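# Set console controls without lighting UNDER or OVER

## Task

Leave the console with the MODE knob pulled out, CHECK switched off, PROGRAM set to P1 and the lever in HOLD. The UNDER or OVER light must never turn on, not even briefly: it turns on whenever MODE is out, CHECK is on and the lever is at CYCLE all at once while PROGRAM is anywhere other than P1. The console is loose on the table and can slide.

## Robot and tools

Robot: two UR-type arms, left_arm and right_arm. Each carries a 16-motor four-digit hand (index, middle, ring, thumb). left_arm has a left hand, right_arm a right hand. Bases in the scene frame: left_arm near (+0.004, +0.499, 0), right_arm near (-0.029, -0.414, 0). A camera stand is behind the arms.

Frames. Scene frame: origin at table height midway between the bases, +z up, +x out over the table, left_arm on +y. Image left and right do not match these names. Hand positions, orientations, velocities and targets in results use each arm's own base frame. Pose offsets in a call use the current Hand target's own axes. Hand-point axes (right hand): +z along straight fingers toward the tips, +y out of the palm face, +x across the palm away from the thumb. On the left hand +x points toward the thumb. A rigid mast near the wrist on the palm side can strike things.

The 48-number row. Every movement argument is a single row of 48 numbers covering both arms, each in [-1, 1]. Order: left dx, dy, dz, rx, ry, rz; left hand's 16 motor goals; left current_limit, speed; then the same 24 for the right arm. dx..rz are an offset from the arm's Hand target at the start of the action or call, not an absolute pose. 1.0 = 0.6 m for dx/dy/dz, and 180 degrees for the rotation vector rx/ry/rz. All six zero re-requests the current Hand target. Motor order: index_mcp, index_abd, index_pip, index_dip, thumb_cmc, thumb_axl, thumb_mcp, thumb_ipl, middle_mcp, middle_abd, middle_pip, middle_dip, ring_mcp, ring_abd, ring_pip, ring_dip. Each is an absolute hinge goal scaled between its stops; going toward -1 bends or closes. Straight values: _mcp +0.75, _abd 0.00, _pip +0.58, _dip +0.70, thumb_cmc +0.71, thumb_axl +0.68, thumb_mcp +0.23, thumb_ipl +0.17. Zero there is a real goal. To keep a hand unchanged, echo its hand_goal, hand_current_limit and hand_speed. current_limit maps -1..+1 to 0..550 mA (start +0.4); speed sets goal slew as (speed+1)/2 of 8.5 rad/s (start -0.6). Settings persist.

Tools.
execute_actions(actions, cameras): actions is a list of actions; each is up to 15 rows at 1/30 s per row, with the last row held to fill 15 steps. Every row in an action counts from that action's starting Hand target. Images come back only with an empty actions list or when cameras are named.
move(target, speed, blend, stop_force, zero, blocking, cameras): straight-line path to a target row, or to a list of up to 15 rows; all offsets in the list count from the same starting Hand targets. speed in m/s, 0.002 to 3.6, default 0.25 (turns up to twice that in rad/s). blend in metres rounds corners. stop_force in N, 3 to 120, ends an arm's path when its wrist senses that much push; omit it when backing off a contact. zero resets that baseline. blocking=false returns early (not allowed with stop_force). Result adds a move: line saying done, off_target, moving, held or fault, plus limits (paced = pose clipped, held = steps withheld).
wait(seconds 0..10), stop(), zoom_image(camera, region [x0,y0,x1,y1], at most 504x504 px), zero_wrist_force(arm), read_manual(section), finished_scene(scene=1, final, cannot undo).
Cameras: cam_head_left, cam_head_right, cam_high, cam_low, cam_left_wrist, cam_right_wrist.

Reading results: end_effector_position (m) and quat per arm; Hand target (last commanded pose after clipping; next offsets count from it; the hand may rest short of it); joint positions/torques; Wrist force/torque in the hand axes with a peak line; hand_goal, hand_measured, hand_current_ma, hand_state (moving, goal, blocked, overload). Lines like MOTOR HOT, HAND FAULT, TORQUE or FORCE FAULT signal trouble; after HAND FAULT the rest of that reply's motion calls are skipped.

Limits and cautions. Orientation requests are clipped to 32 degrees from the measured one per step. An arm stops for 10 s if outside force reaches about 150 N or a joint torque hits its limit (wrists 25.4 N m). Arms are stiff: aiming even slightly past a firm surface can fault. Motors at 495 mA or more for 5 s shut down. Keep arms from touching each other; don't route paths near an arm's own base. Nothing may fall off or be left off the table. Because the console is loose, push controls gently, brace it with the other hand if needed, and approach slowly. Sequence the controls so the forbidden combination never occurs, e.g. switch CHECK off or move the lever to HOLD before pulling MODE out, or set PROGRAM to P1 first. Confirm each state on camera before finishing.

Each tool is called after ">>>" in YAML: its name, and indented under it one key for each argument.

## Session

>>> execute_actions:
  actions: []

Scene clock: 0.00 s.
left_arm: end_effector_position=(+0.4573, +0.4061, +0.1500) hand_goal=(+0.754, +0.000, +0.576, +0.696, +0.714, +0.678, +0.226, +0.168, +0.754, +0.000, +0.576, +0.696, +0.754, +0.000, +0.576, +0.696) hand_measured=(+0.754, +0.000, +0.576, +0.696, +0.714, +0.678, +0.226, +0.168, +0.754, +0.000, +0.576, +0.696, +0.754, +0.000, +0.576, +0.696) hand_current_ma=(+0, +0, +0, +0, +0, +0, +0, +0, +0, +0, +0, +0, +0, +0, +0, +0) hand_state=(goal, goal, goal, goal, goal, goal, goal, goal, goal, goal, goal, goal, goal, goal, goal, goal) hand_current_limit=0.40 hand_speed=-0.60 end_effector_quat_wxyz=(-0.295, +0.348, +0.874, -0.168) | right_arm: end_effector_position=(+0.5658, +0.5398, +0.3205) hand_goal=(+0.754, +0.000, +0.576, +0.696, +0.714, +0.678, +0.226, +0.168, +0.754, +0.000, +0.576, +0.696, +0.754, +0.000, +0.576, +0.696) hand_measured=(+0.754, +0.000, +0.576, +0.696, +0.714, +0.678, +0.226, +0.168, +0.754, +0.000, +0.576, +0.696, +0.754, +0.000, +0.576, +0.696) hand_current_ma=(+0, +0, +0, +0, +0, +0, +0, +0, +0, +0, +0, +0, +0, +0, +0, +0) hand_state=(goal, goal, goal, goal, goal, goal, goal, goal, goal, goal, goal, goal, goal, goal, goal, goal) hand_current_limit=0.40 hand_speed=-0.60 end_effector_quat_wxyz=(-0.022, +0.160, +0.987, -0.017)
Joint positions: left_arm=[3.891 -2.066 -1.387 -1.855 1.946 -0.18] | right_arm=[0.54 -1.066 1.002 -1.451 -1.568 -0.71]
Joint velocities: within noise
Joint torques (N m): no reading
Wrist force (N): no reading
Wrist torque (N m): no reading
Wrist force, peak (N): no reading
Hand target: left_arm +0.4573, +0.4061, +0.1500; -0.295, +0.348, +0.874, -0.168 | right_arm +0.5658, +0.5398, +0.3205; -0.022, +0.160, +0.987, -0.017

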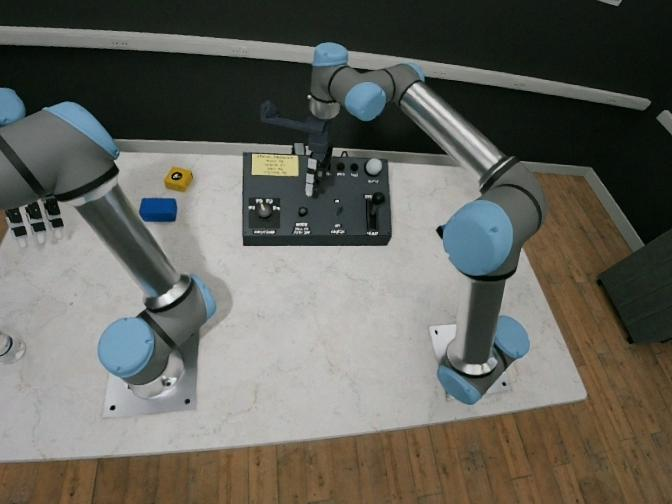

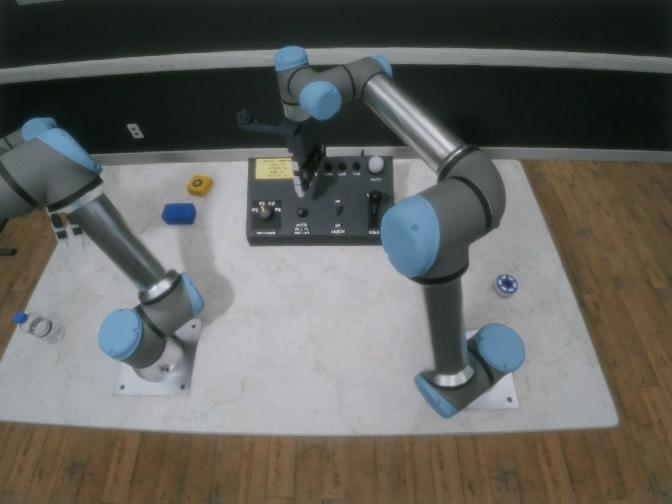

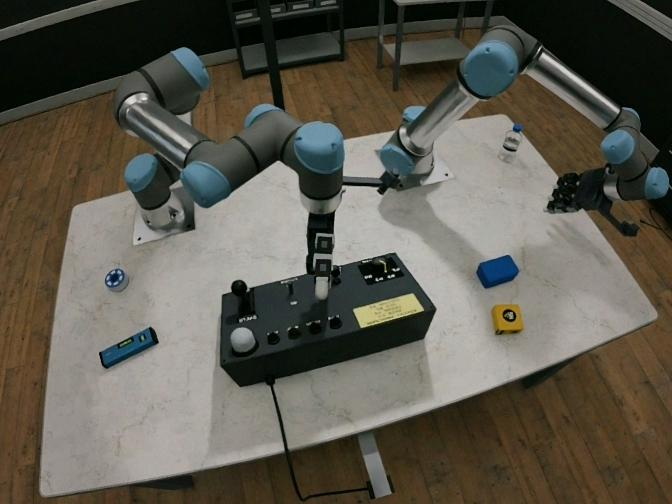

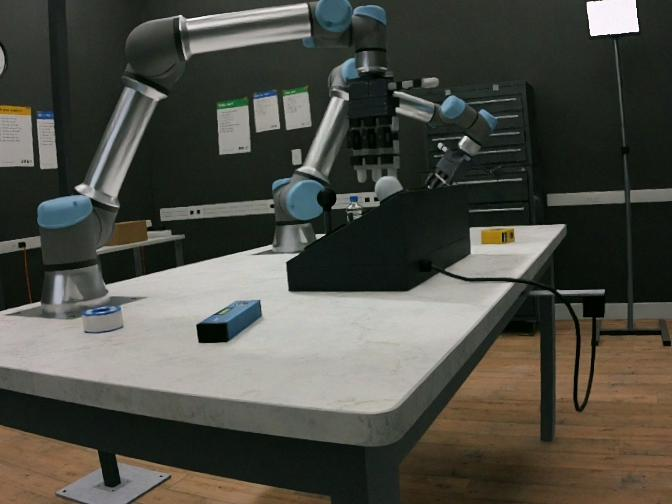

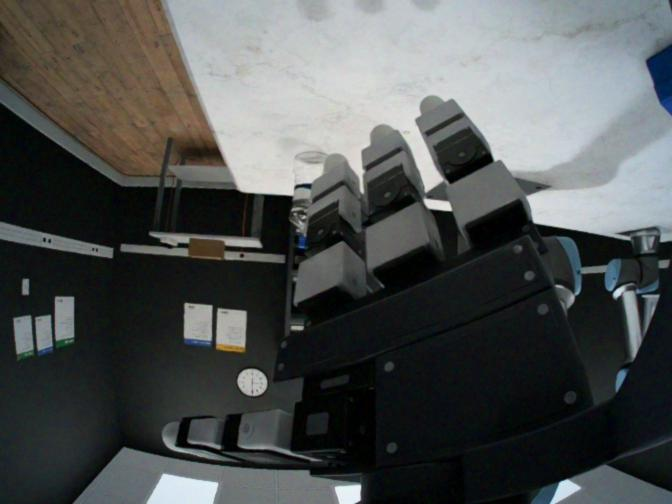

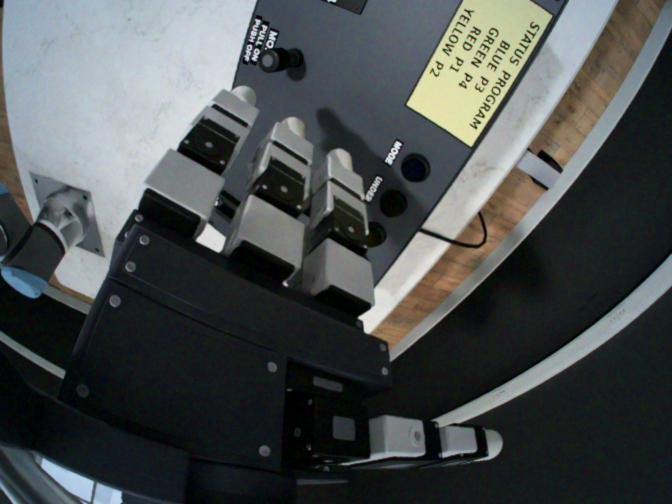

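>>> zoom_image:
  camera: "cam_high"
  region: [200, 230, 460, 400]

>>> zoom_image:
  camera: "cam_head_left"
  region: [230, 140, 410, 260]

>>> zoom_image:
  camera: "cam_head_right"
  region: [230, 140, 410, 260]

>>> zoom_image:
  camera: "cam_right_wrist"
  region: [200, 0, 600, 260]

Scaled by 1.938 from the camera's 672x504 image, which has a finer 960x720 frame.

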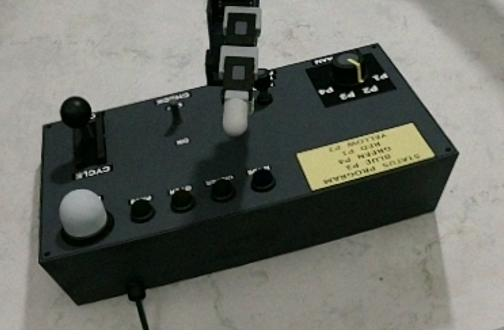

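Scaled by 2.800 from the camera's 672x504 image, which has a finer 960x720 frame.

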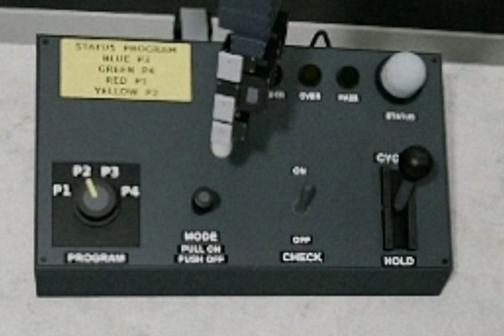

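Scaled by 2.800 from the camera's 672x504 image, which has a finer 960x720 frame.

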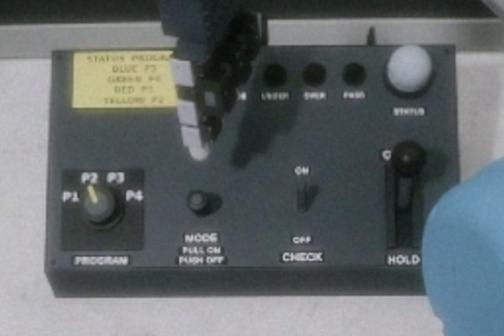

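Scaled by 1.260 from the camera's 672x504 image, which has a finer 960x720 frame.

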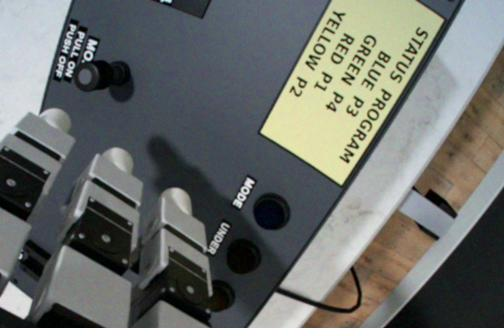

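>>> move:
  target:
    - [0,0,0,0,0,0,0.754,0,0.576,0.696,0.714,0.678,0.226,0.168,0.754,0,0.576,0.696,0.754,0,0.576,0.696,0.4,-0.6,0.005,-0.005,-0.133,0,0,0,0.754,0,0.576,0.696,0.714,0.678,0.226,0.168,0.754,0,0.576,0.696,0.754,0,0.576,0.696,0.4,-0.6]
    - [0,0,0,0,0,0,0.754,0,0.576,0.696,0.714,0.678,0.226,0.168,0.754,0,0.576,0.696,0.754,0,0.576,0.696,0.4,-0.6,0.1735,-0.5787,-0.0357,0.0025,-0.0206,-0.602,0.754,0,0.576,0.696,0.714,0.678,0.226,0.168,0.754,0,0.576,0.696,0.754,0,0.576,0.696,0.4,-0.6]
  blend: [0.03, 0]
  speed: 0.4
  cameras: ["all"]

>>> zoom_image:
  camera: "cam_right_wrist"
  region: [280, 60, 640, 330]

>>> zoom_image:
  camera: "cam_high"
  region: [210, 240, 450, 400]

>>> zoom_image:
  camera: "cam_head_left"
  region: [230, 140, 410, 260]

>>> zoom_image:
  camera: "cam_low"
  region: [260, 150, 500, 320]

Scene clock: 165.87 s.
left_arm: end_effector_position=(+0.4573, +0.4061, +0.1500) hand_goal=(+0.754, +0.000, +0.576, +0.696, +0.714, +0.678, +0.226, +0.168, +0.754, +0.000, +0.576, +0.696, +0.754, +0.000, +0.576, +0.696) hand_measured=(+0.750, +0.000, +0.576, +0.696, +0.712, +0.678, +0.224, +0.168, +0.750, +0.000, +0.576, +0.696, +0.750, +0.000, +0.576, +0.696) hand_current_ma=(-6, +0, +1, +0, -2, -1, -2, +0, -6, +0, +1, +0, -6, +0, +1, +0) hand_state=(goal, goal, goal, goal, goal, goal, goal, goal, goal, goal, goal, goal, goal, goal, goal, goal) hand_current_limit=0.40 hand_speed=-0.60 end_effector_quat_wxyz=(-0.295, +0.348, +0.874, -0.168) | right_arm: end_effector_position=(+0.3591, +0.2439, +0.3599) hand_goal=(+0.754, +0.000, +0.576, +0.696, +0.714, +0.678, +0.226, +0.168, +0.754, +0.000, +0.576, +0.696, +0.754, +0.000, +0.576, +0.696) hand_measured=(+0.754, +0.000, +0.576, +0.696, +0.714, +0.678, +0.222, +0.168, +0.754, +0.000, +0.576, +0.696, +0.754, +0.000, +0.576, +0.696) hand_current_ma=(+0, +0, +0, +0, +0, +0, -2, +0, +0, +0, +0, +0, +0, +0, +0, +0) hand_state=(goal, goal, goal, goal, goal, goal, goal, goal, goal, goal, goal, goal, goal, goal, goal, goal) hand_current_limit=0.40 hand_speed=-0.60 end_effector_quat_wxyz=(+0.000, +0.707, -0.707, +0.000)
Joint positions: left_arm=[3.891 -2.066 -1.387 -1.855 1.946 -0.18] | right_arm=[0.19 -1.604 1.598 -1.565 -1.57 -2.952]
Joint torques (N m): left_arm=[-0.33 39.1 20.37 1.11 0.82 -0.09] | right_arm=[-9.85 -30.4 -12.45 -4.54 1.08 -2.17]
Wrist force (N): left_arm=[0.0 0.1 0.3] | right_arm=[-0.3 0.9 0.2]
Wrist torque (N m): left_arm=[-0.01 0.01 0.01] | right_arm=[0.05 -0.02 0.19]
Wrist force, peak (N): left_arm=[0.2 0.1 0.6] | right_arm=[0.4 0.7 -2.2]
Hand target: left_arm +0.4573, +0.4061, +0.1500; -0.295, +0.348, +0.874, -0.168 | right_arm +0.3591, +0.2439, +0.3599; +0.000, +0.707, -0.707, +0.000
Off the commanded pose: left_arm 0.000 m, 0 deg | right_arm 0.000 m, 0 deg.
move: done

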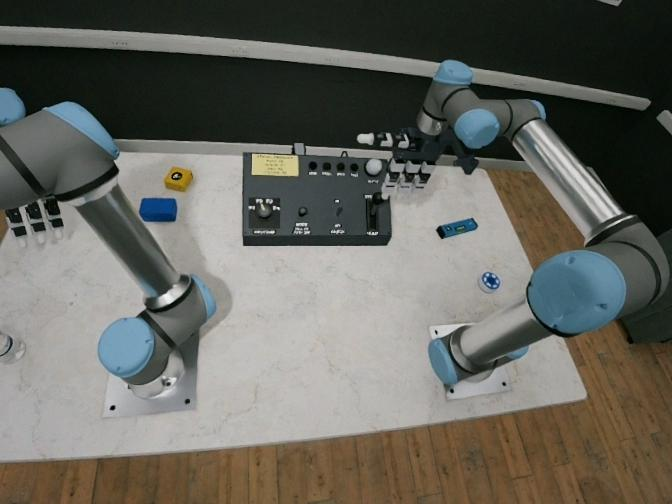

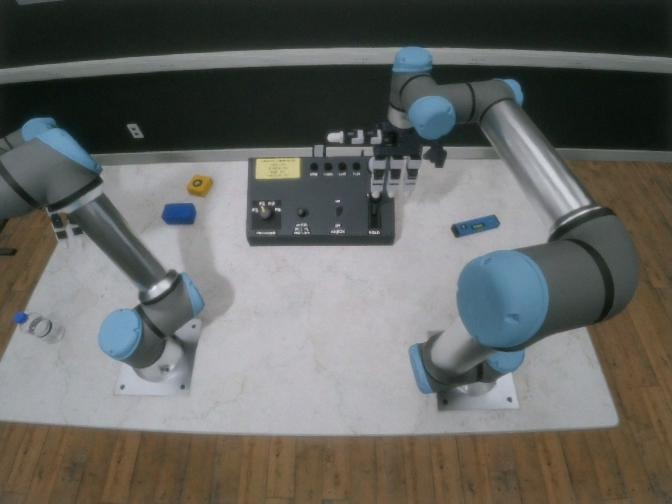

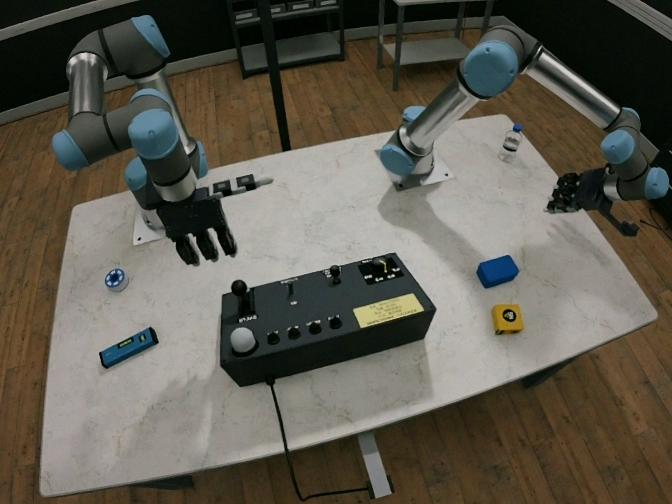

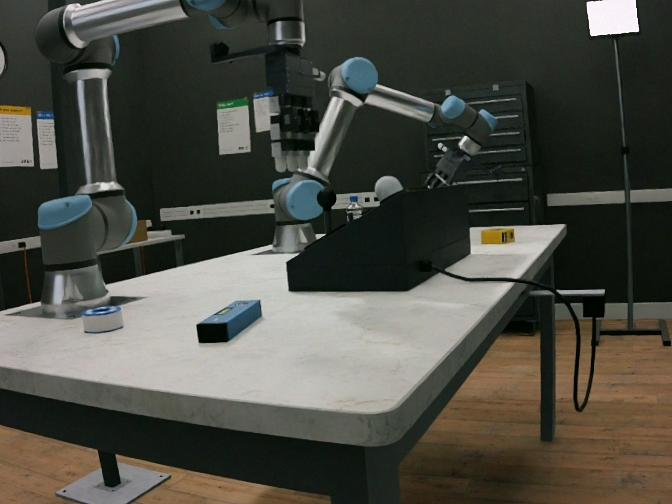

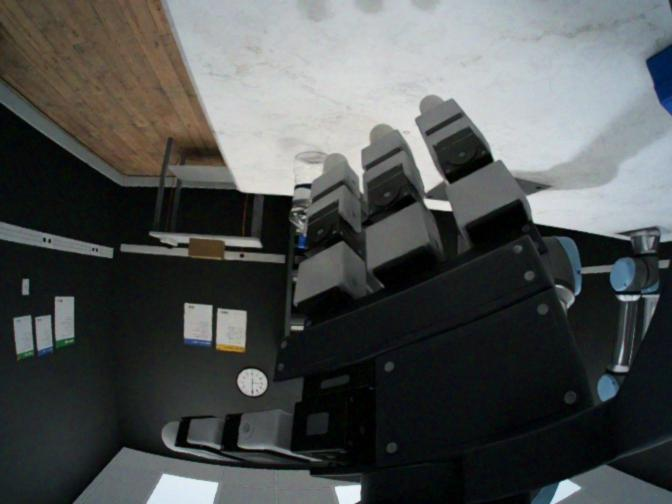

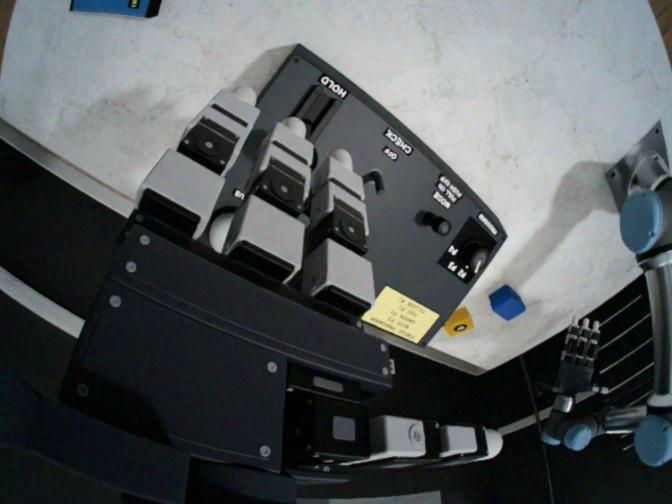

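Scaled by 1.400 from the camera's 672x504 image, which has a finer 960x720 frame.

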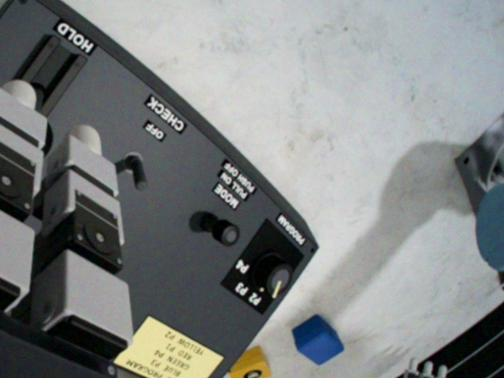

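Scaled by 2.100 from the camera's 672x504 image, which has a finer 960x720 frame.

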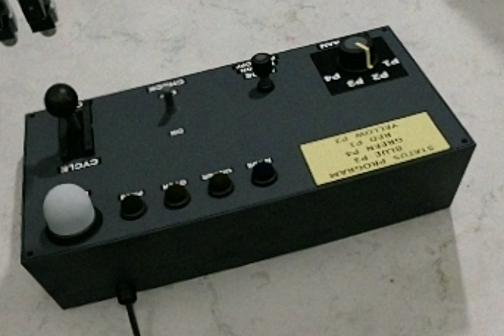

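Scaled by 2.800 from the camera's 672x504 image, which has a finer 960x720 frame.

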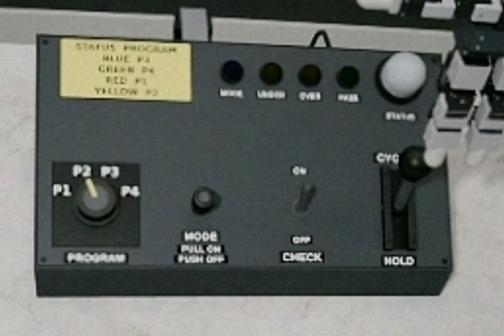

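Scaled by 2.100 from the camera's 672x504 image, which has a finer 960x720 frame.

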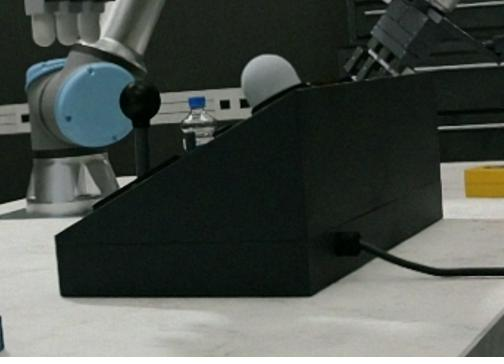

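>>> move:
  target: [0,0,0,0,0,0,0.754,0,0.576,0.696,0.714,0.678,0.226,0.168,0.754,0,0.576,0.696,0.754,0,0.576,0.696,0.4,-0.6,-0.0168,-0.1182,-0.0168,0,0,0,0.754,0,0.576,0.696,0.714,0.678,0.226,0.168,0.754,0,0.576,0.696,0.754,0,0.576,0.696,0.75,-0.6]
  speed: 0.3
  cameras: ["cam_right_wrist", "cam_low", "cam_high", "cam_head_left"]

>>> zoom_image:
  camera: "cam_right_wrist"
  region: [200, 0, 560, 270]

>>> zoom_image:
  camera: "cam_low"
  region: [260, 100, 500, 310]

Scene clock: 229.63 s.
left_arm: end_effector_position=(+0.4573, +0.4061, +0.1500) hand_goal=(+0.754, +0.000, +0.576, +0.696, +0.714, +0.678, +0.226, +0.168, +0.754, +0.000, +0.576, +0.696, +0.754, +0.000, +0.576, +0.696) hand_measured=(+0.750, +0.000, +0.576, +0.696, +0.712, +0.678, +0.224, +0.168, +0.750, +0.000, +0.576, +0.696, +0.750, +0.000, +0.576, +0.696) hand_current_ma=(-6, +0, +1, +0, -2, -1, -2, +0, -6, +0, +1, +0, -6, +0, +1, +0) hand_state=(goal, goal, goal, goal, goal, goal, goal, goal, goal, goal, goal, goal, goal, goal, goal, goal) hand_current_limit=0.40 hand_speed=-0.60 end_effector_quat_wxyz=(-0.295, +0.348, +0.874, -0.168) | right_arm: end_effector_position=(+0.4299, +0.2540, +0.3700) hand_goal=(+0.754, +0.000, +0.576, +0.696, +0.714, +0.678, +0.226, +0.168, +0.754, +0.000, +0.576, +0.696, +0.754, +0.000, +0.576, +0.696) hand_measured=(+0.754, +0.000, +0.576, +0.696, +0.714, +0.678, +0.222, +0.168, +0.754, +0.000, +0.576, +0.696, +0.754, +0.000, +0.576, +0.696) hand_current_ma=(+0, +0, +0, +0, +0, +0, -2, +0, +0, +0, +0, +0, +0, +0, +0, +0) hand_state=(goal, goal, goal, goal, goal, goal, goal, goal, goal, goal, goal, goal, goal, goal, goal, goal) hand_current_limit=0.75 hand_speed=-0.60 end_effector_quat_wxyz=(+0.000, +0.707, -0.707, +0.000)
Joint positions: left_arm=[3.891 -2.066 -1.387 -1.855 1.946 -0.18] | right_arm=[0.184 -1.436 1.396 -1.53 -1.57 -2.958]
Joint torques (N m): left_arm=[0.13 39.09 22.22 1.2 0.63 -0.14] | right_arm=[9.26 -22.25 -40.31 -0.17 -1.32 1.75]
Wrist force (N): left_arm=[0.1 0.5 0.1] | right_arm=[0.0 0.9 0.0]
Wrist torque (N m): left_arm=[0.04 -0.01 0.00] | right_arm=[0.07 -0.08 0.22]
Wrist force, peak (N): left_arm=[0.2 0.1 0.5] | right_arm=[0.0 1.9 0.1]
Hand target: left_arm +0.4573, +0.4061, +0.1500; -0.295, +0.348, +0.874, -0.168 | right_arm +0.4300, +0.2540, +0.3700; +0.000, +0.707, -0.707, +0.000
Off the commanded pose: left_arm 0.000 m, 0 deg | right_arm 0.000 m, 0 deg.
move: done
Images, in order (width x height): cam_head_left 672x504, cam_high 672x504, cam_low 672x504, cam_right_wrist 672x504.

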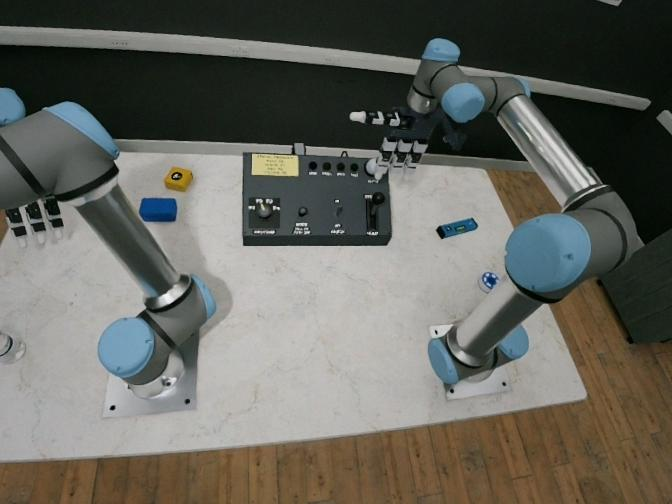

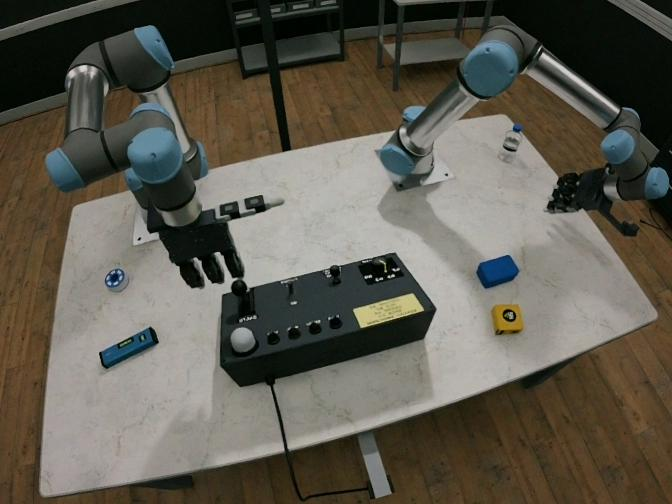

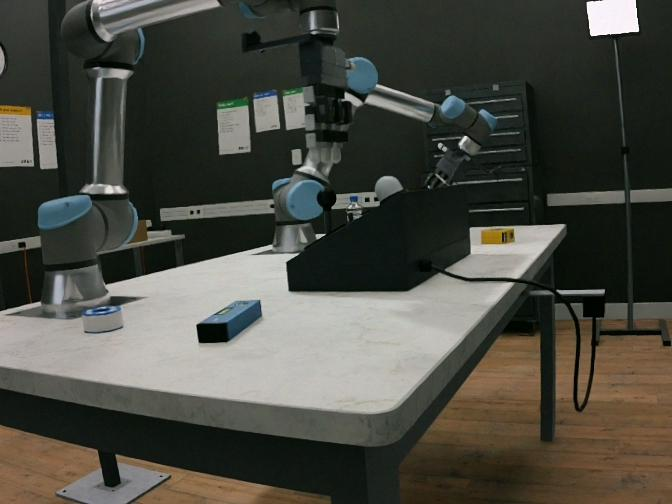

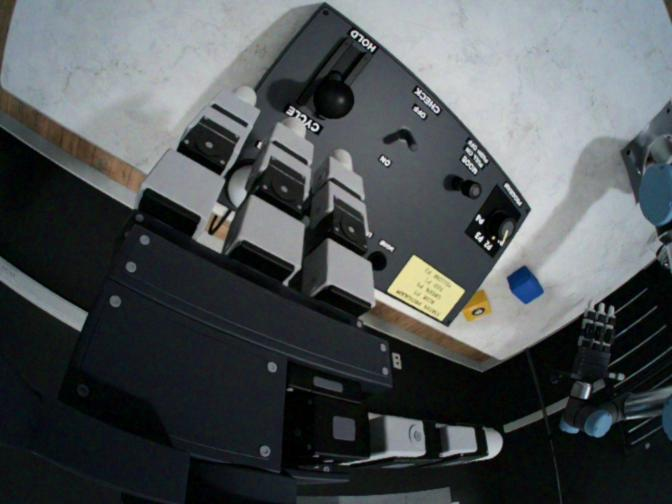

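Scaled by 1.400 from the camera's 672x504 image, which has a finer 960x720 frame.

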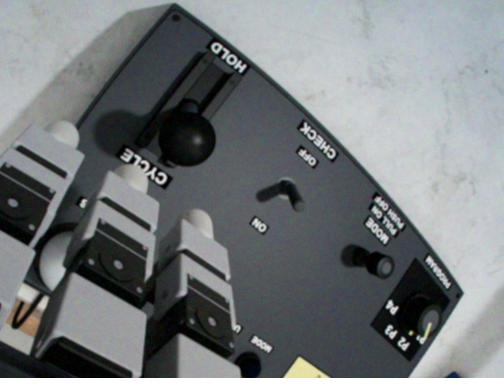

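Scaled by 2.100 from the camera's 672x504 image, which has a finer 960x720 frame.

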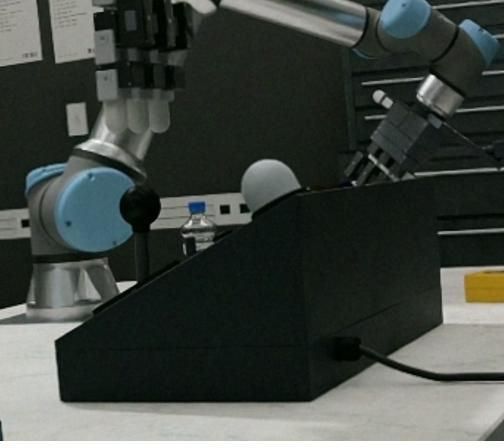

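>>> move:
  target:
    - [0,0,0,0,0,0,0.754,0,0.576,0.696,0.714,0.678,0.226,0.168,0.754,0,0.576,0.696,0.754,0,0.576,0.696,0.4,-0.6,-0.0133,-0.0375,0,0,0,0,0.754,0,0.576,0.696,0.714,0.678,0.226,0.168,0.754,0,0.576,0.696,0.754,0,0.576,0.696,0.75,-0.6]
    - [0,0,0,0,0,0,0.754,0,0.576,0.696,0.714,0.678,0.226,0.168,0.754,0,0.576,0.696,0.754,0,0.576,0.696,0.4,-0.6,-0.0133,-0.0375,0.155,0,0,0,0.754,0,0.576,0.696,0.714,0.678,0.226,0.168,0.754,0,0.576,0.696,0.754,0,0.576,0.696,0.75,-0.6]
  blend: [0.005, 0]
  speed: 0.12
  stop_force: 12
  cameras: ["cam_right_wrist", "cam_low", "cam_head_left"]

>>> zoom_image:
  camera: "cam_right_wrist"
  region: [200, 40, 560, 270]

>>> zoom_image:
  camera: "cam_low"
  region: [260, 100, 500, 310]

Scene clock: 262.10 s.
left_arm: end_effector_position=(+0.4573, +0.4061, +0.1500) hand_goal=(+0.754, +0.000, +0.576, +0.696, +0.714, +0.678, +0.226, +0.168, +0.754, +0.000, +0.576, +0.696, +0.754, +0.000, +0.576, +0.696) hand_measured=(+0.750, +0.000, +0.576, +0.696, +0.712, +0.678, +0.224, +0.168, +0.750, +0.000, +0.576, +0.696, +0.750, +0.000, +0.576, +0.696) hand_current_ma=(-6, +0, +1, +0, -2, -1, -2, +0, -6, +0, +1, +0, -6, +0, +1, +0) hand_state=(goal, goal, goal, goal, goal, goal, goal, goal, goal, goal, goal, goal, goal, goal, goal, goal) hand_current_limit=0.40 hand_speed=-0.60 end_effector_quat_wxyz=(-0.295, +0.348, +0.874, -0.168) | right_arm: end_effector_position=(+0.4525, +0.2621, +0.2770) hand_goal=(+0.754, +0.000, +0.576, +0.696, +0.714, +0.678, +0.226, +0.168, +0.754, +0.000, +0.576, +0.696, +0.754, +0.000, +0.576, +0.696) hand_measured=(+0.754, +0.000, +0.576, +0.696, +0.714, +0.678, +0.222, +0.168, +0.754, +0.000, +0.576, +0.696, +0.754, +0.000, +0.576, +0.696) hand_current_ma=(+0, +0, +0, +0, +0, +0, -2, +0, +0, +0, +0, +0, +0, +0, +0, +0) hand_state=(goal, goal, goal, goal, goal, goal, goal, goal, goal, goal, goal, goal, goal, goal, goal, goal) hand_current_limit=0.75 hand_speed=-0.60 end_effector_quat_wxyz=(+0.000, +0.707, -0.707, +0.000)
Joint positions: left_arm=[3.891 -2.066 -1.387 -1.855 1.946 -0.18] | right_arm=[0.19 -1.363 1.547 -1.755 -1.57 -2.952]
Joint torques (N m): left_arm=[-1.48 39.08 22.21 1.06 0.68 -0.13] | right_arm=[-8.58 -26.77 -11.6 -4.44 1 2.26]
Wrist force (N): left_arm=[0.1 0.0 0.3] | right_arm=[0.2 0.8 -0.3]
Wrist torque (N m): left_arm=[-0.03 0.00 0.01] | right_arm=[0.08 -0.07 0.11]
Wrist force, peak (N): left_arm=[-0.1 0.3 0.5] | right_arm=[0.3 1.8 0.1]
Hand target: left_arm +0.4573, +0.4061, +0.1500; -0.295, +0.348, +0.874, -0.168 | right_arm +0.4525, +0.2621, +0.2770; +0.000, +0.707, -0.707, +0.000
Off the commanded pose: left_arm 0.000 m, 0 deg | right_arm 0.000 m, 0 deg.
move: done
Images, in order (width x height): cam_head_left 672x504, cam_low 672x504, cam_right_wrist 672x504.

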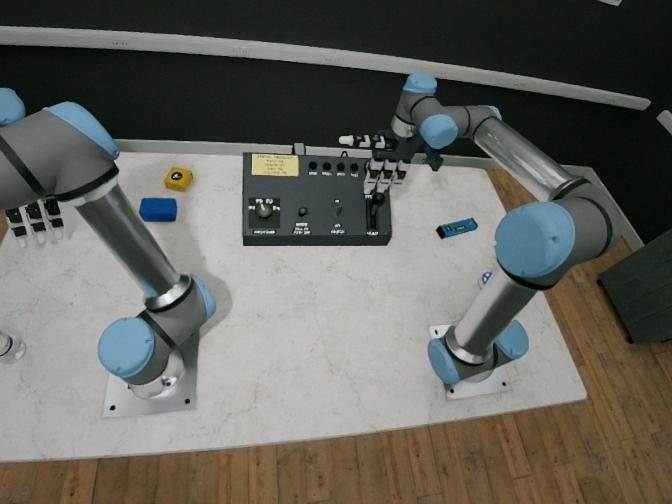

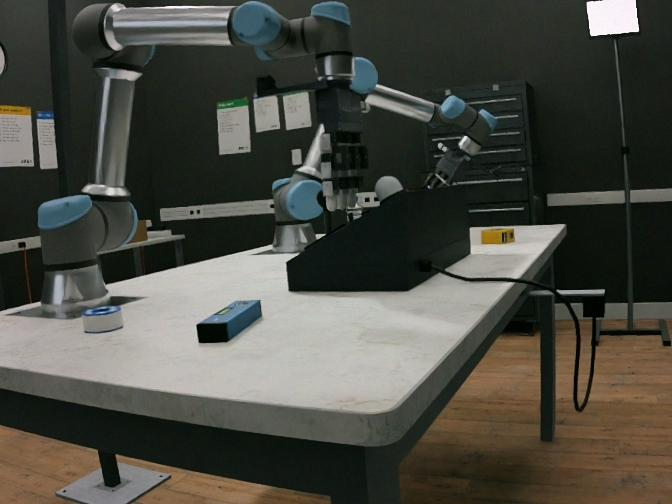

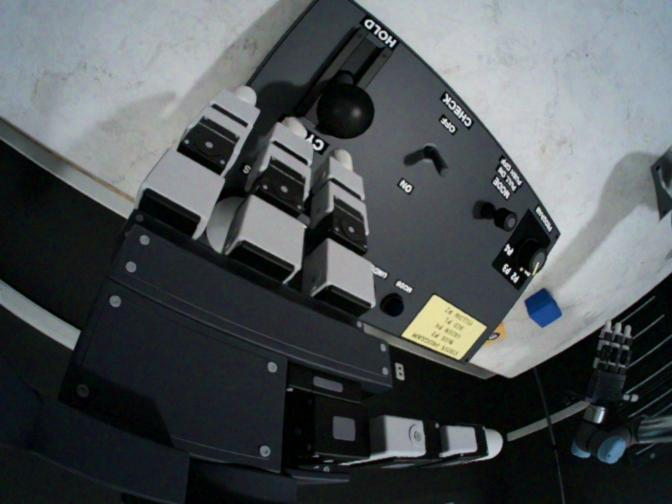

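Scaled by 1.400 from the camera's 672x504 image, which has a finer 960x720 frame.

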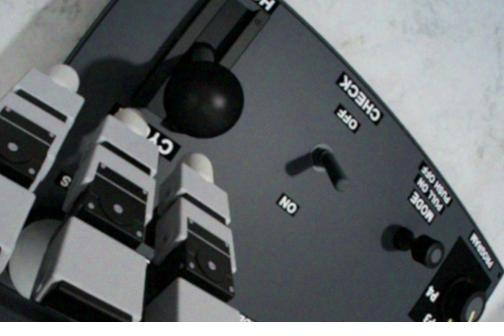

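Scaled by 2.100 from the camera's 672x504 image, which has a finer 960x720 frame.

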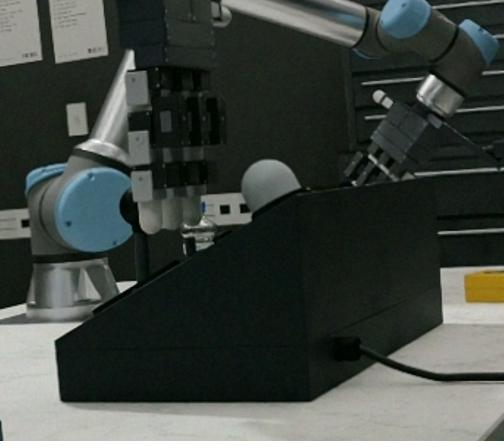

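>>> move:
  target:
    - [0,0,0,0,0,0,0.754,0,0.576,0.696,0.714,0.678,0.226,0.168,0.754,0,0.576,0.696,0.754,0,0.576,0.696,0.4,-0.6,0,0.0808,0.015,0,0,0,0.754,0,0.576,0.696,0.714,0.678,0.226,0.168,0.754,0,0.576,0.696,0.754,0,0.576,0.696,0.75,-0.6]
    - [0,0,0,0,0,0,0.754,0,0.576,0.696,0.714,0.678,0.226,0.168,0.754,0,0.576,0.696,0.754,0,0.576,0.696,0.4,-0.6,0,0.1258,0.0533,0,0,0,0.754,0,0.576,0.696,0.714,0.678,0.226,0.168,0.754,0,0.576,0.696,0.754,0,0.576,0.696,0.75,-0.6]
  blend: [0.01, 0]
  speed: 0.08
  stop_force: 25
  cameras: ["cam_right_wrist", "cam_low", "cam_head_left"]

>>> zoom_image:
  camera: "cam_right_wrist"
  region: [200, 40, 560, 270]

>>> zoom_image:
  camera: "cam_low"
  region: [260, 100, 500, 310]

>>> zoom_image:
  camera: "cam_head_left"
  region: [230, 140, 410, 260]

Scene clock: 284.50 s.
left_arm: end_effector_position=(+0.4573, +0.4061, +0.1500) hand_goal=(+0.754, +0.000, +0.576, +0.696, +0.714, +0.678, +0.226, +0.168, +0.754, +0.000, +0.576, +0.696, +0.754, +0.000, +0.576, +0.696) hand_measured=(+0.750, +0.000, +0.576, +0.696, +0.712, +0.678, +0.224, +0.168, +0.750, +0.000, +0.576, +0.696, +0.750, +0.000, +0.576, +0.696) hand_current_ma=(-6, +0, +1, +0, -2, -1, -2, +0, -6, +0, +1, +0, -6, +0, +1, +0) hand_state=(goal, goal, goal, goal, goal, goal, goal, goal, goal, goal, goal, goal, goal, goal, goal, goal) hand_current_limit=0.40 hand_speed=-0.60 end_effector_quat_wxyz=(-0.295, +0.348, +0.874, -0.168) | right_arm: end_effector_position=(+0.3770, +0.2621, +0.2451) hand_goal=(+0.754, +0.000, +0.576, +0.696, +0.714, +0.678, +0.226, +0.168, +0.754, +0.000, +0.576, +0.696, +0.754, +0.000, +0.576, +0.696) hand_measured=(+0.756, +0.004, +0.580, +0.700, +0.714, +0.678, +0.222, +0.168, +0.776, +0.000, +0.590, +0.702, +0.754, +0.000, +0.576, +0.696) hand_current_ma=(+1, +2, +2, +2, +0, +0, -2, +0, +27, +0, +13, +4, +0, +0, +0, +0) hand_state=(goal, goal, goal, goal, goal, goal, goal, goal, blocked, goal, goal, goal, goal, goal, goal, goal) hand_current_limit=0.75 hand_speed=-0.60 end_effector_quat_wxyz=(+0.000, +0.707, -0.707, +0.000)
Joint positions: left_arm=[3.891 -2.066 -1.387 -1.855 1.946 -0.18] | right_arm=[0.219 -1.506 1.796 -1.861 -1.57 -2.923]
Joint torques (N m): left_arm=[-0.45 39.2 23.14 1.45 0.81 -0.16] | right_arm=[9.4 -35.85 -11.26 -4.44 1.11 2.19]
Wrist force (N): left_arm=[0.1 0.0 0.1] | right_arm=[-0.1 -0.3 0.2]
Wrist torque (N m): left_arm=[-0.02 -0.01 0.01] | right_arm=[0.04 -0.06 0.00]
Wrist force, peak (N): left_arm=[0.0 -0.1 0.5] | right_arm=[-1.3 -9.3 -5.2]
Hand target: left_arm +0.4573, +0.4061, +0.1500; -0.295, +0.348, +0.874, -0.168 | right_arm +0.3770, +0.2621, +0.2451; +0.000, +0.707, -0.707, +0.000
Off the commanded pose: left_arm 0.000 m, 0 deg | right_arm 0.000 m, 0 deg.
move: done
Images, in order (width x height): cam_head_left 672x504, cam_low 672x504, cam_right_wrist 672x504.

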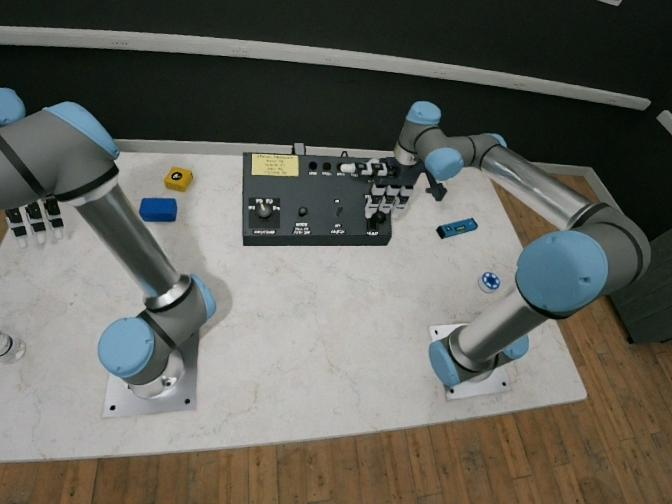

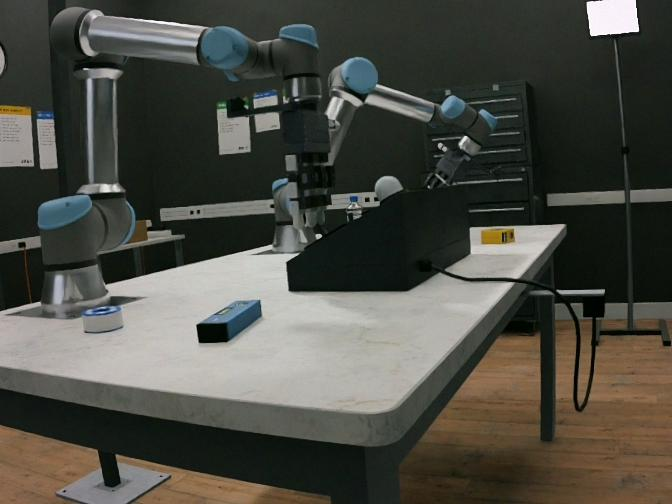

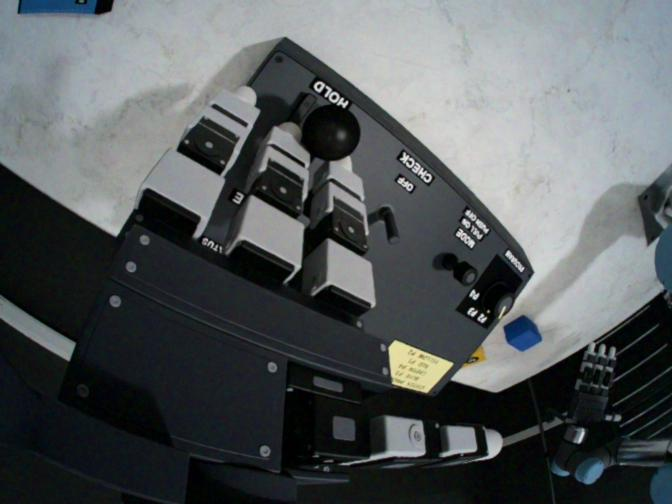

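Scaled by 1.400 from the camera's 672x504 image, which has a finer 960x720 frame.

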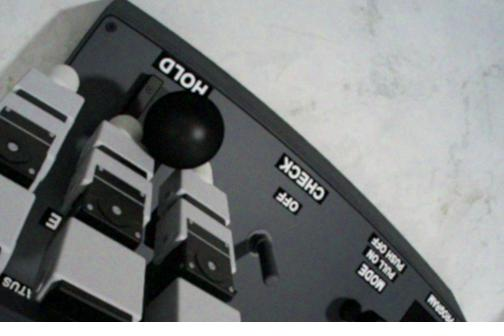

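Scaled by 2.100 from the camera's 672x504 image, which has a finer 960x720 frame.

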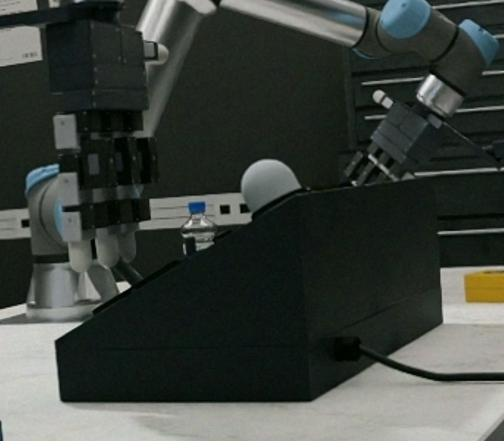

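Scaled by 2.800 from the camera's 672x504 image, which has a finer 960x720 frame.

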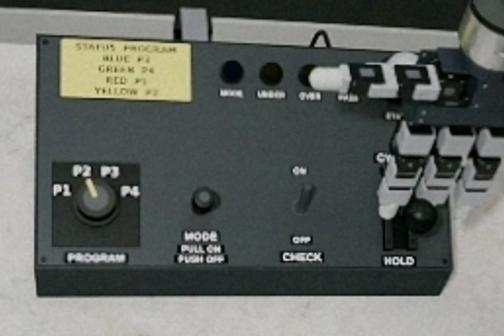

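>>> move:
  target: [0,0,0,0,0,0,0.754,0,0.576,0.696,0.714,0.678,0.226,0.168,0.754,0,0.576,0.696,0.754,0,0.576,0.696,0.4,-0.6,0,0.0133,0.02,0,0,0,0.754,0,0.576,0.696,0.714,0.678,0.226,0.168,0.754,0,0.576,0.696,0.754,0,0.576,0.696,0.75,-0.6]
  speed: 0.05
  stop_force: 12

>>> move:
  target:
    - [0,0,0,0,0,0,0.754,0,0.576,0.696,0.714,0.678,0.226,0.168,0.754,0,0.576,0.696,0.754,0,0.576,0.696,0.4,-0.6,0,-0.0417,-0.05,0,0,0,0.754,0,0.576,0.696,0.714,0.678,0.226,0.168,0.754,0,0.576,0.696,0.754,0,0.576,0.696,0.75,-0.6]
    - [0,0,0,0,0,0,0.754,0,0.576,0.696,0.714,0.678,0.226,0.168,0.754,0,0.576,0.696,0.754,0,0.576,0.696,0.4,-0.6,0,-0.0417,-0.2333,0,0,0,0.754,0,0.576,0.696,0.714,0.678,0.226,0.168,0.754,0,0.576,0.696,0.754,0,0.576,0.696,0.75,-0.6]
  blend: [0.01, 0]
  speed: 0.15
  cameras: ["cam_right_wrist", "cam_low", "cam_head_left"]

>>> zoom_image:
  camera: "cam_right_wrist"
  region: [280, 0, 640, 270]

>>> zoom_image:
  camera: "cam_low"
  region: [260, 100, 500, 310]

>>> zoom_image:
  camera: "cam_head_left"
  region: [230, 140, 410, 260]

Scene clock: 356.90 s.
left_arm: end_effector_position=(+0.4573, +0.4061, +0.1500) hand_goal=(+0.754, +0.000, +0.576, +0.696, +0.714, +0.678, +0.226, +0.168, +0.754, +0.000, +0.576, +0.696, +0.754, +0.000, +0.576, +0.696) hand_measured=(+0.750, +0.000, +0.576, +0.696, +0.712, +0.678, +0.224, +0.168, +0.750, +0.000, +0.576, +0.696, +0.750, +0.000, +0.576, +0.696) hand_current_ma=(-6, +0, +1, +0, -2, -1, -2, +0, -6, +0, +1, +0, -6, +0, +1, +0) hand_state=(goal, goal, goal, goal, goal, goal, goal, goal, goal, goal, goal, goal, goal, goal, goal, goal) hand_current_limit=0.40 hand_speed=-0.60 end_effector_quat_wxyz=(-0.295, +0.348, +0.874, -0.168) | right_arm: end_effector_position=(+0.3690, +0.2621, +0.2331) hand_goal=(+0.754, +0.000, +0.576, +0.696, +0.714, +0.678, +0.226, +0.168, +0.754, +0.000, +0.576, +0.696, +0.754, +0.000, +0.576, +0.696) hand_measured=(+0.756, +0.002, +0.578, +0.700, +0.714, +0.678, +0.222, +0.168, +0.774, +0.000, +0.586, +0.698, +0.754, +0.000, +0.576, +0.696) hand_current_ma=(+0, +1, +1, +1, +0, +0, -2, +0, +23, +0, +7, +1, +0, +0, +0, +0) hand_state=(goal, goal, goal, goal, goal, goal, goal, goal, goal, goal, goal, goal, goal, goal, goal, goal) hand_current_limit=0.75 hand_speed=-0.60 end_effector_quat_wxyz=(+0.000, +0.707, -0.707, +0.000)
Joint positions: left_arm=[3.891 -2.066 -1.387 -1.855 1.946 -0.18] | right_arm=[0.222 -1.515 1.837 -1.893 -1.57 -2.92]
Joint torques (N m): left_arm=[-2.13 40.48 22.33 1.39 0.53 0.05] | right_arm=[9.36 -34.67 -9.39 -3.87 0.03 1.98]
Wrist force (N): left_arm=[-0.2 0.1 0.3] | right_arm=[0.3 -1.6 -0.2]
Wrist torque (N m): left_arm=[-0.01 0.03 -0.01] | right_arm=[0.10 -0.08 0.03]
Wrist force, peak (N): left_arm=[0.4 0.1 0.3] | right_arm=[0.3 -1.6 -0.3]
Hand target: left_arm +0.4573, +0.4061, +0.1500; -0.295, +0.348, +0.874, -0.168 | right_arm +0.3690, +0.2621, +0.2331; +0.000, +0.707, -0.707, +0.000
Off the commanded pose: left_arm 0.000 m, 0 deg | right_arm 0.000 m, 0 deg.
move: done

Scene clock: 358.47 s.
left_arm: end_effector_position=(+0.4573, +0.4061, +0.1500) hand_goal=(+0.754, +0.000, +0.576, +0.696, +0.714, +0.678, +0.226, +0.168, +0.754, +0.000, +0.576, +0.696, +0.754, +0.000, +0.576, +0.696) hand_measured=(+0.750, +0.000, +0.576, +0.696, +0.712, +0.678, +0.224, +0.168, +0.750, +0.000, +0.576, +0.696, +0.750, +0.000, +0.576, +0.696) hand_current_ma=(-6, +0, +1, +0, -2, -1, -2, +0, -6, +0, +1, +0, -6, +0, +1, +0) hand_state=(goal, goal, goal, goal, goal, goal, goal, goal, goal, goal, goal, goal, goal, goal, goal, goal) hand_current_limit=0.40 hand_speed=-0.60 end_effector_quat_wxyz=(-0.295, +0.348, +0.874, -0.168) | right_arm: end_effector_position=(+0.3940, +0.2620, +0.3730) hand_goal=(+0.754, +0.000, +0.576, +0.696, +0.714, +0.678, +0.226, +0.168, +0.754, +0.000, +0.576, +0.696, +0.754, +0.000, +0.576, +0.696) hand_measured=(+0.754, +0.002, +0.578, +0.700, +0.714, +0.678, +0.222, +0.168, +0.756, +0.000, +0.578, +0.698, +0.754, +0.000, +0.576, +0.696) hand_current_ma=(+0, +1, +1, +1, +0, +0, -2, +0, +0, +0, +1, +1, +0, +0, +0, +0) hand_state=(goal, goal, goal, goal, goal, goal, goal, goal, goal, goal, goal, goal, goal, goal, goal, goal) hand_current_limit=0.75 hand_speed=-0.60 end_effector_quat_wxyz=(+0.000, +0.707, -0.707, +0.000)
Joint positions: left_arm=[3.891 -2.066 -1.387 -1.855 1.946 -0.18] | right_arm=[0.211 -1.507 1.467 -1.53 -1.57 -2.93]
Joint torques (N m): left_arm=[-0.77 39.6 21.13 1.43 0.68 0.05] | right_arm=[7.9 -18.93 -39.53 -0.26 -1.25 -2.39]
Wrist force (N): left_arm=[0.0 0.4 0.2] | right_arm=[-0.2 0.8 0.2]
Wrist torque (N m): left_arm=[0.03 0.00 0.00] | right_arm=[0.01 -0.05 0.19]
Wrist force, peak (N): left_arm=[0.1 0.2 0.4] | right_arm=[0.0 1.0 1.5]
Hand target: left_arm +0.4573, +0.4061, +0.1500; -0.295, +0.348, +0.874, -0.168 | right_arm +0.3940, +0.2620, +0.3730; +0.000, +0.707, -0.707, +0.000
Off the commanded pose: left_arm 0.000 m, 0 deg | right_arm 0.000 m, 0 deg.
move: done
Images, in order (width x height): cam_head_left 672x504, cam_low 672x504, cam_right_wrist 672x504.

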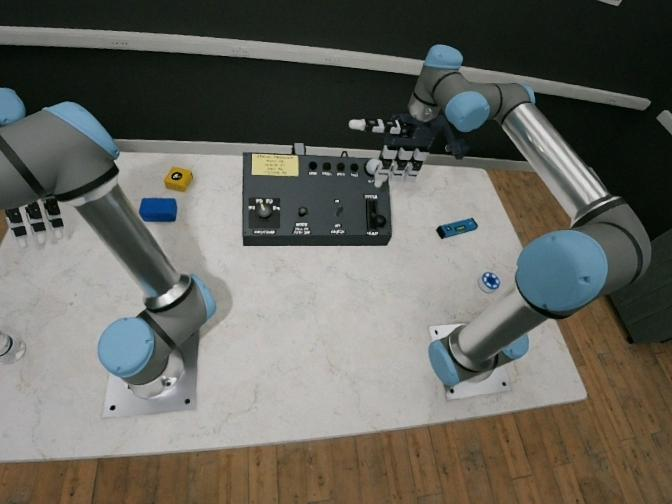

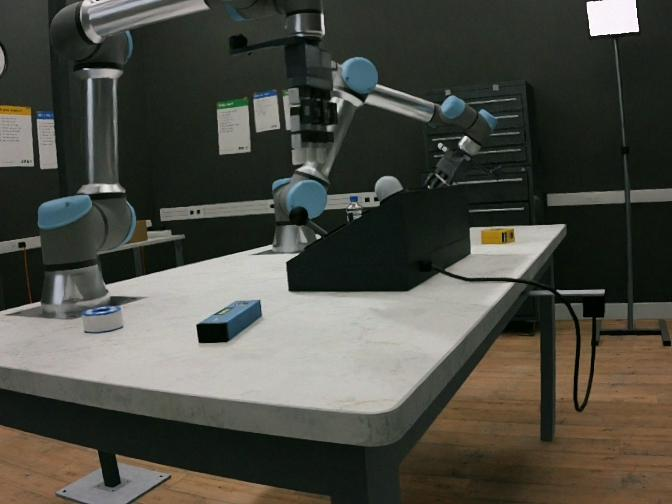

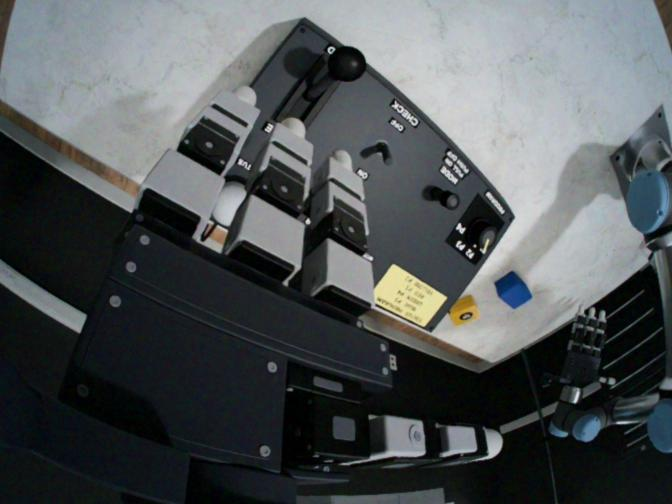

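Scaled by 1.400 from the camera's 672x504 image, which has a finer 960x720 frame.

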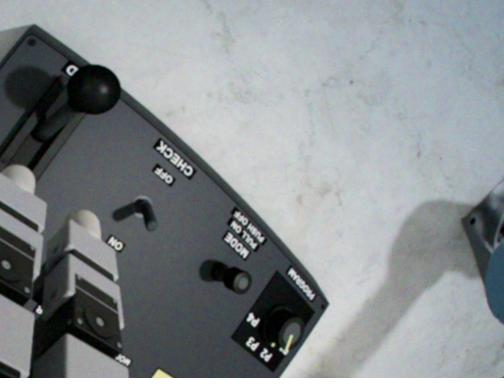

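Scaled by 2.100 from the camera's 672x504 image, which has a finer 960x720 frame.

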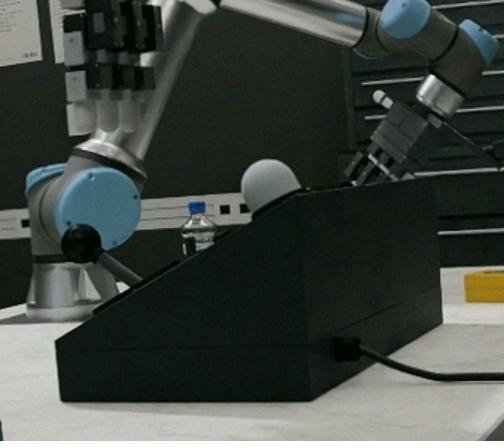

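Scaled by 2.800 from the camera's 672x504 image, which has a finer 960x720 frame.

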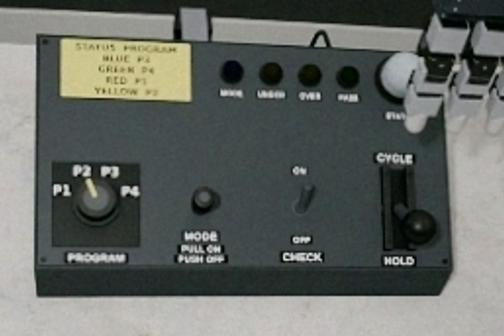

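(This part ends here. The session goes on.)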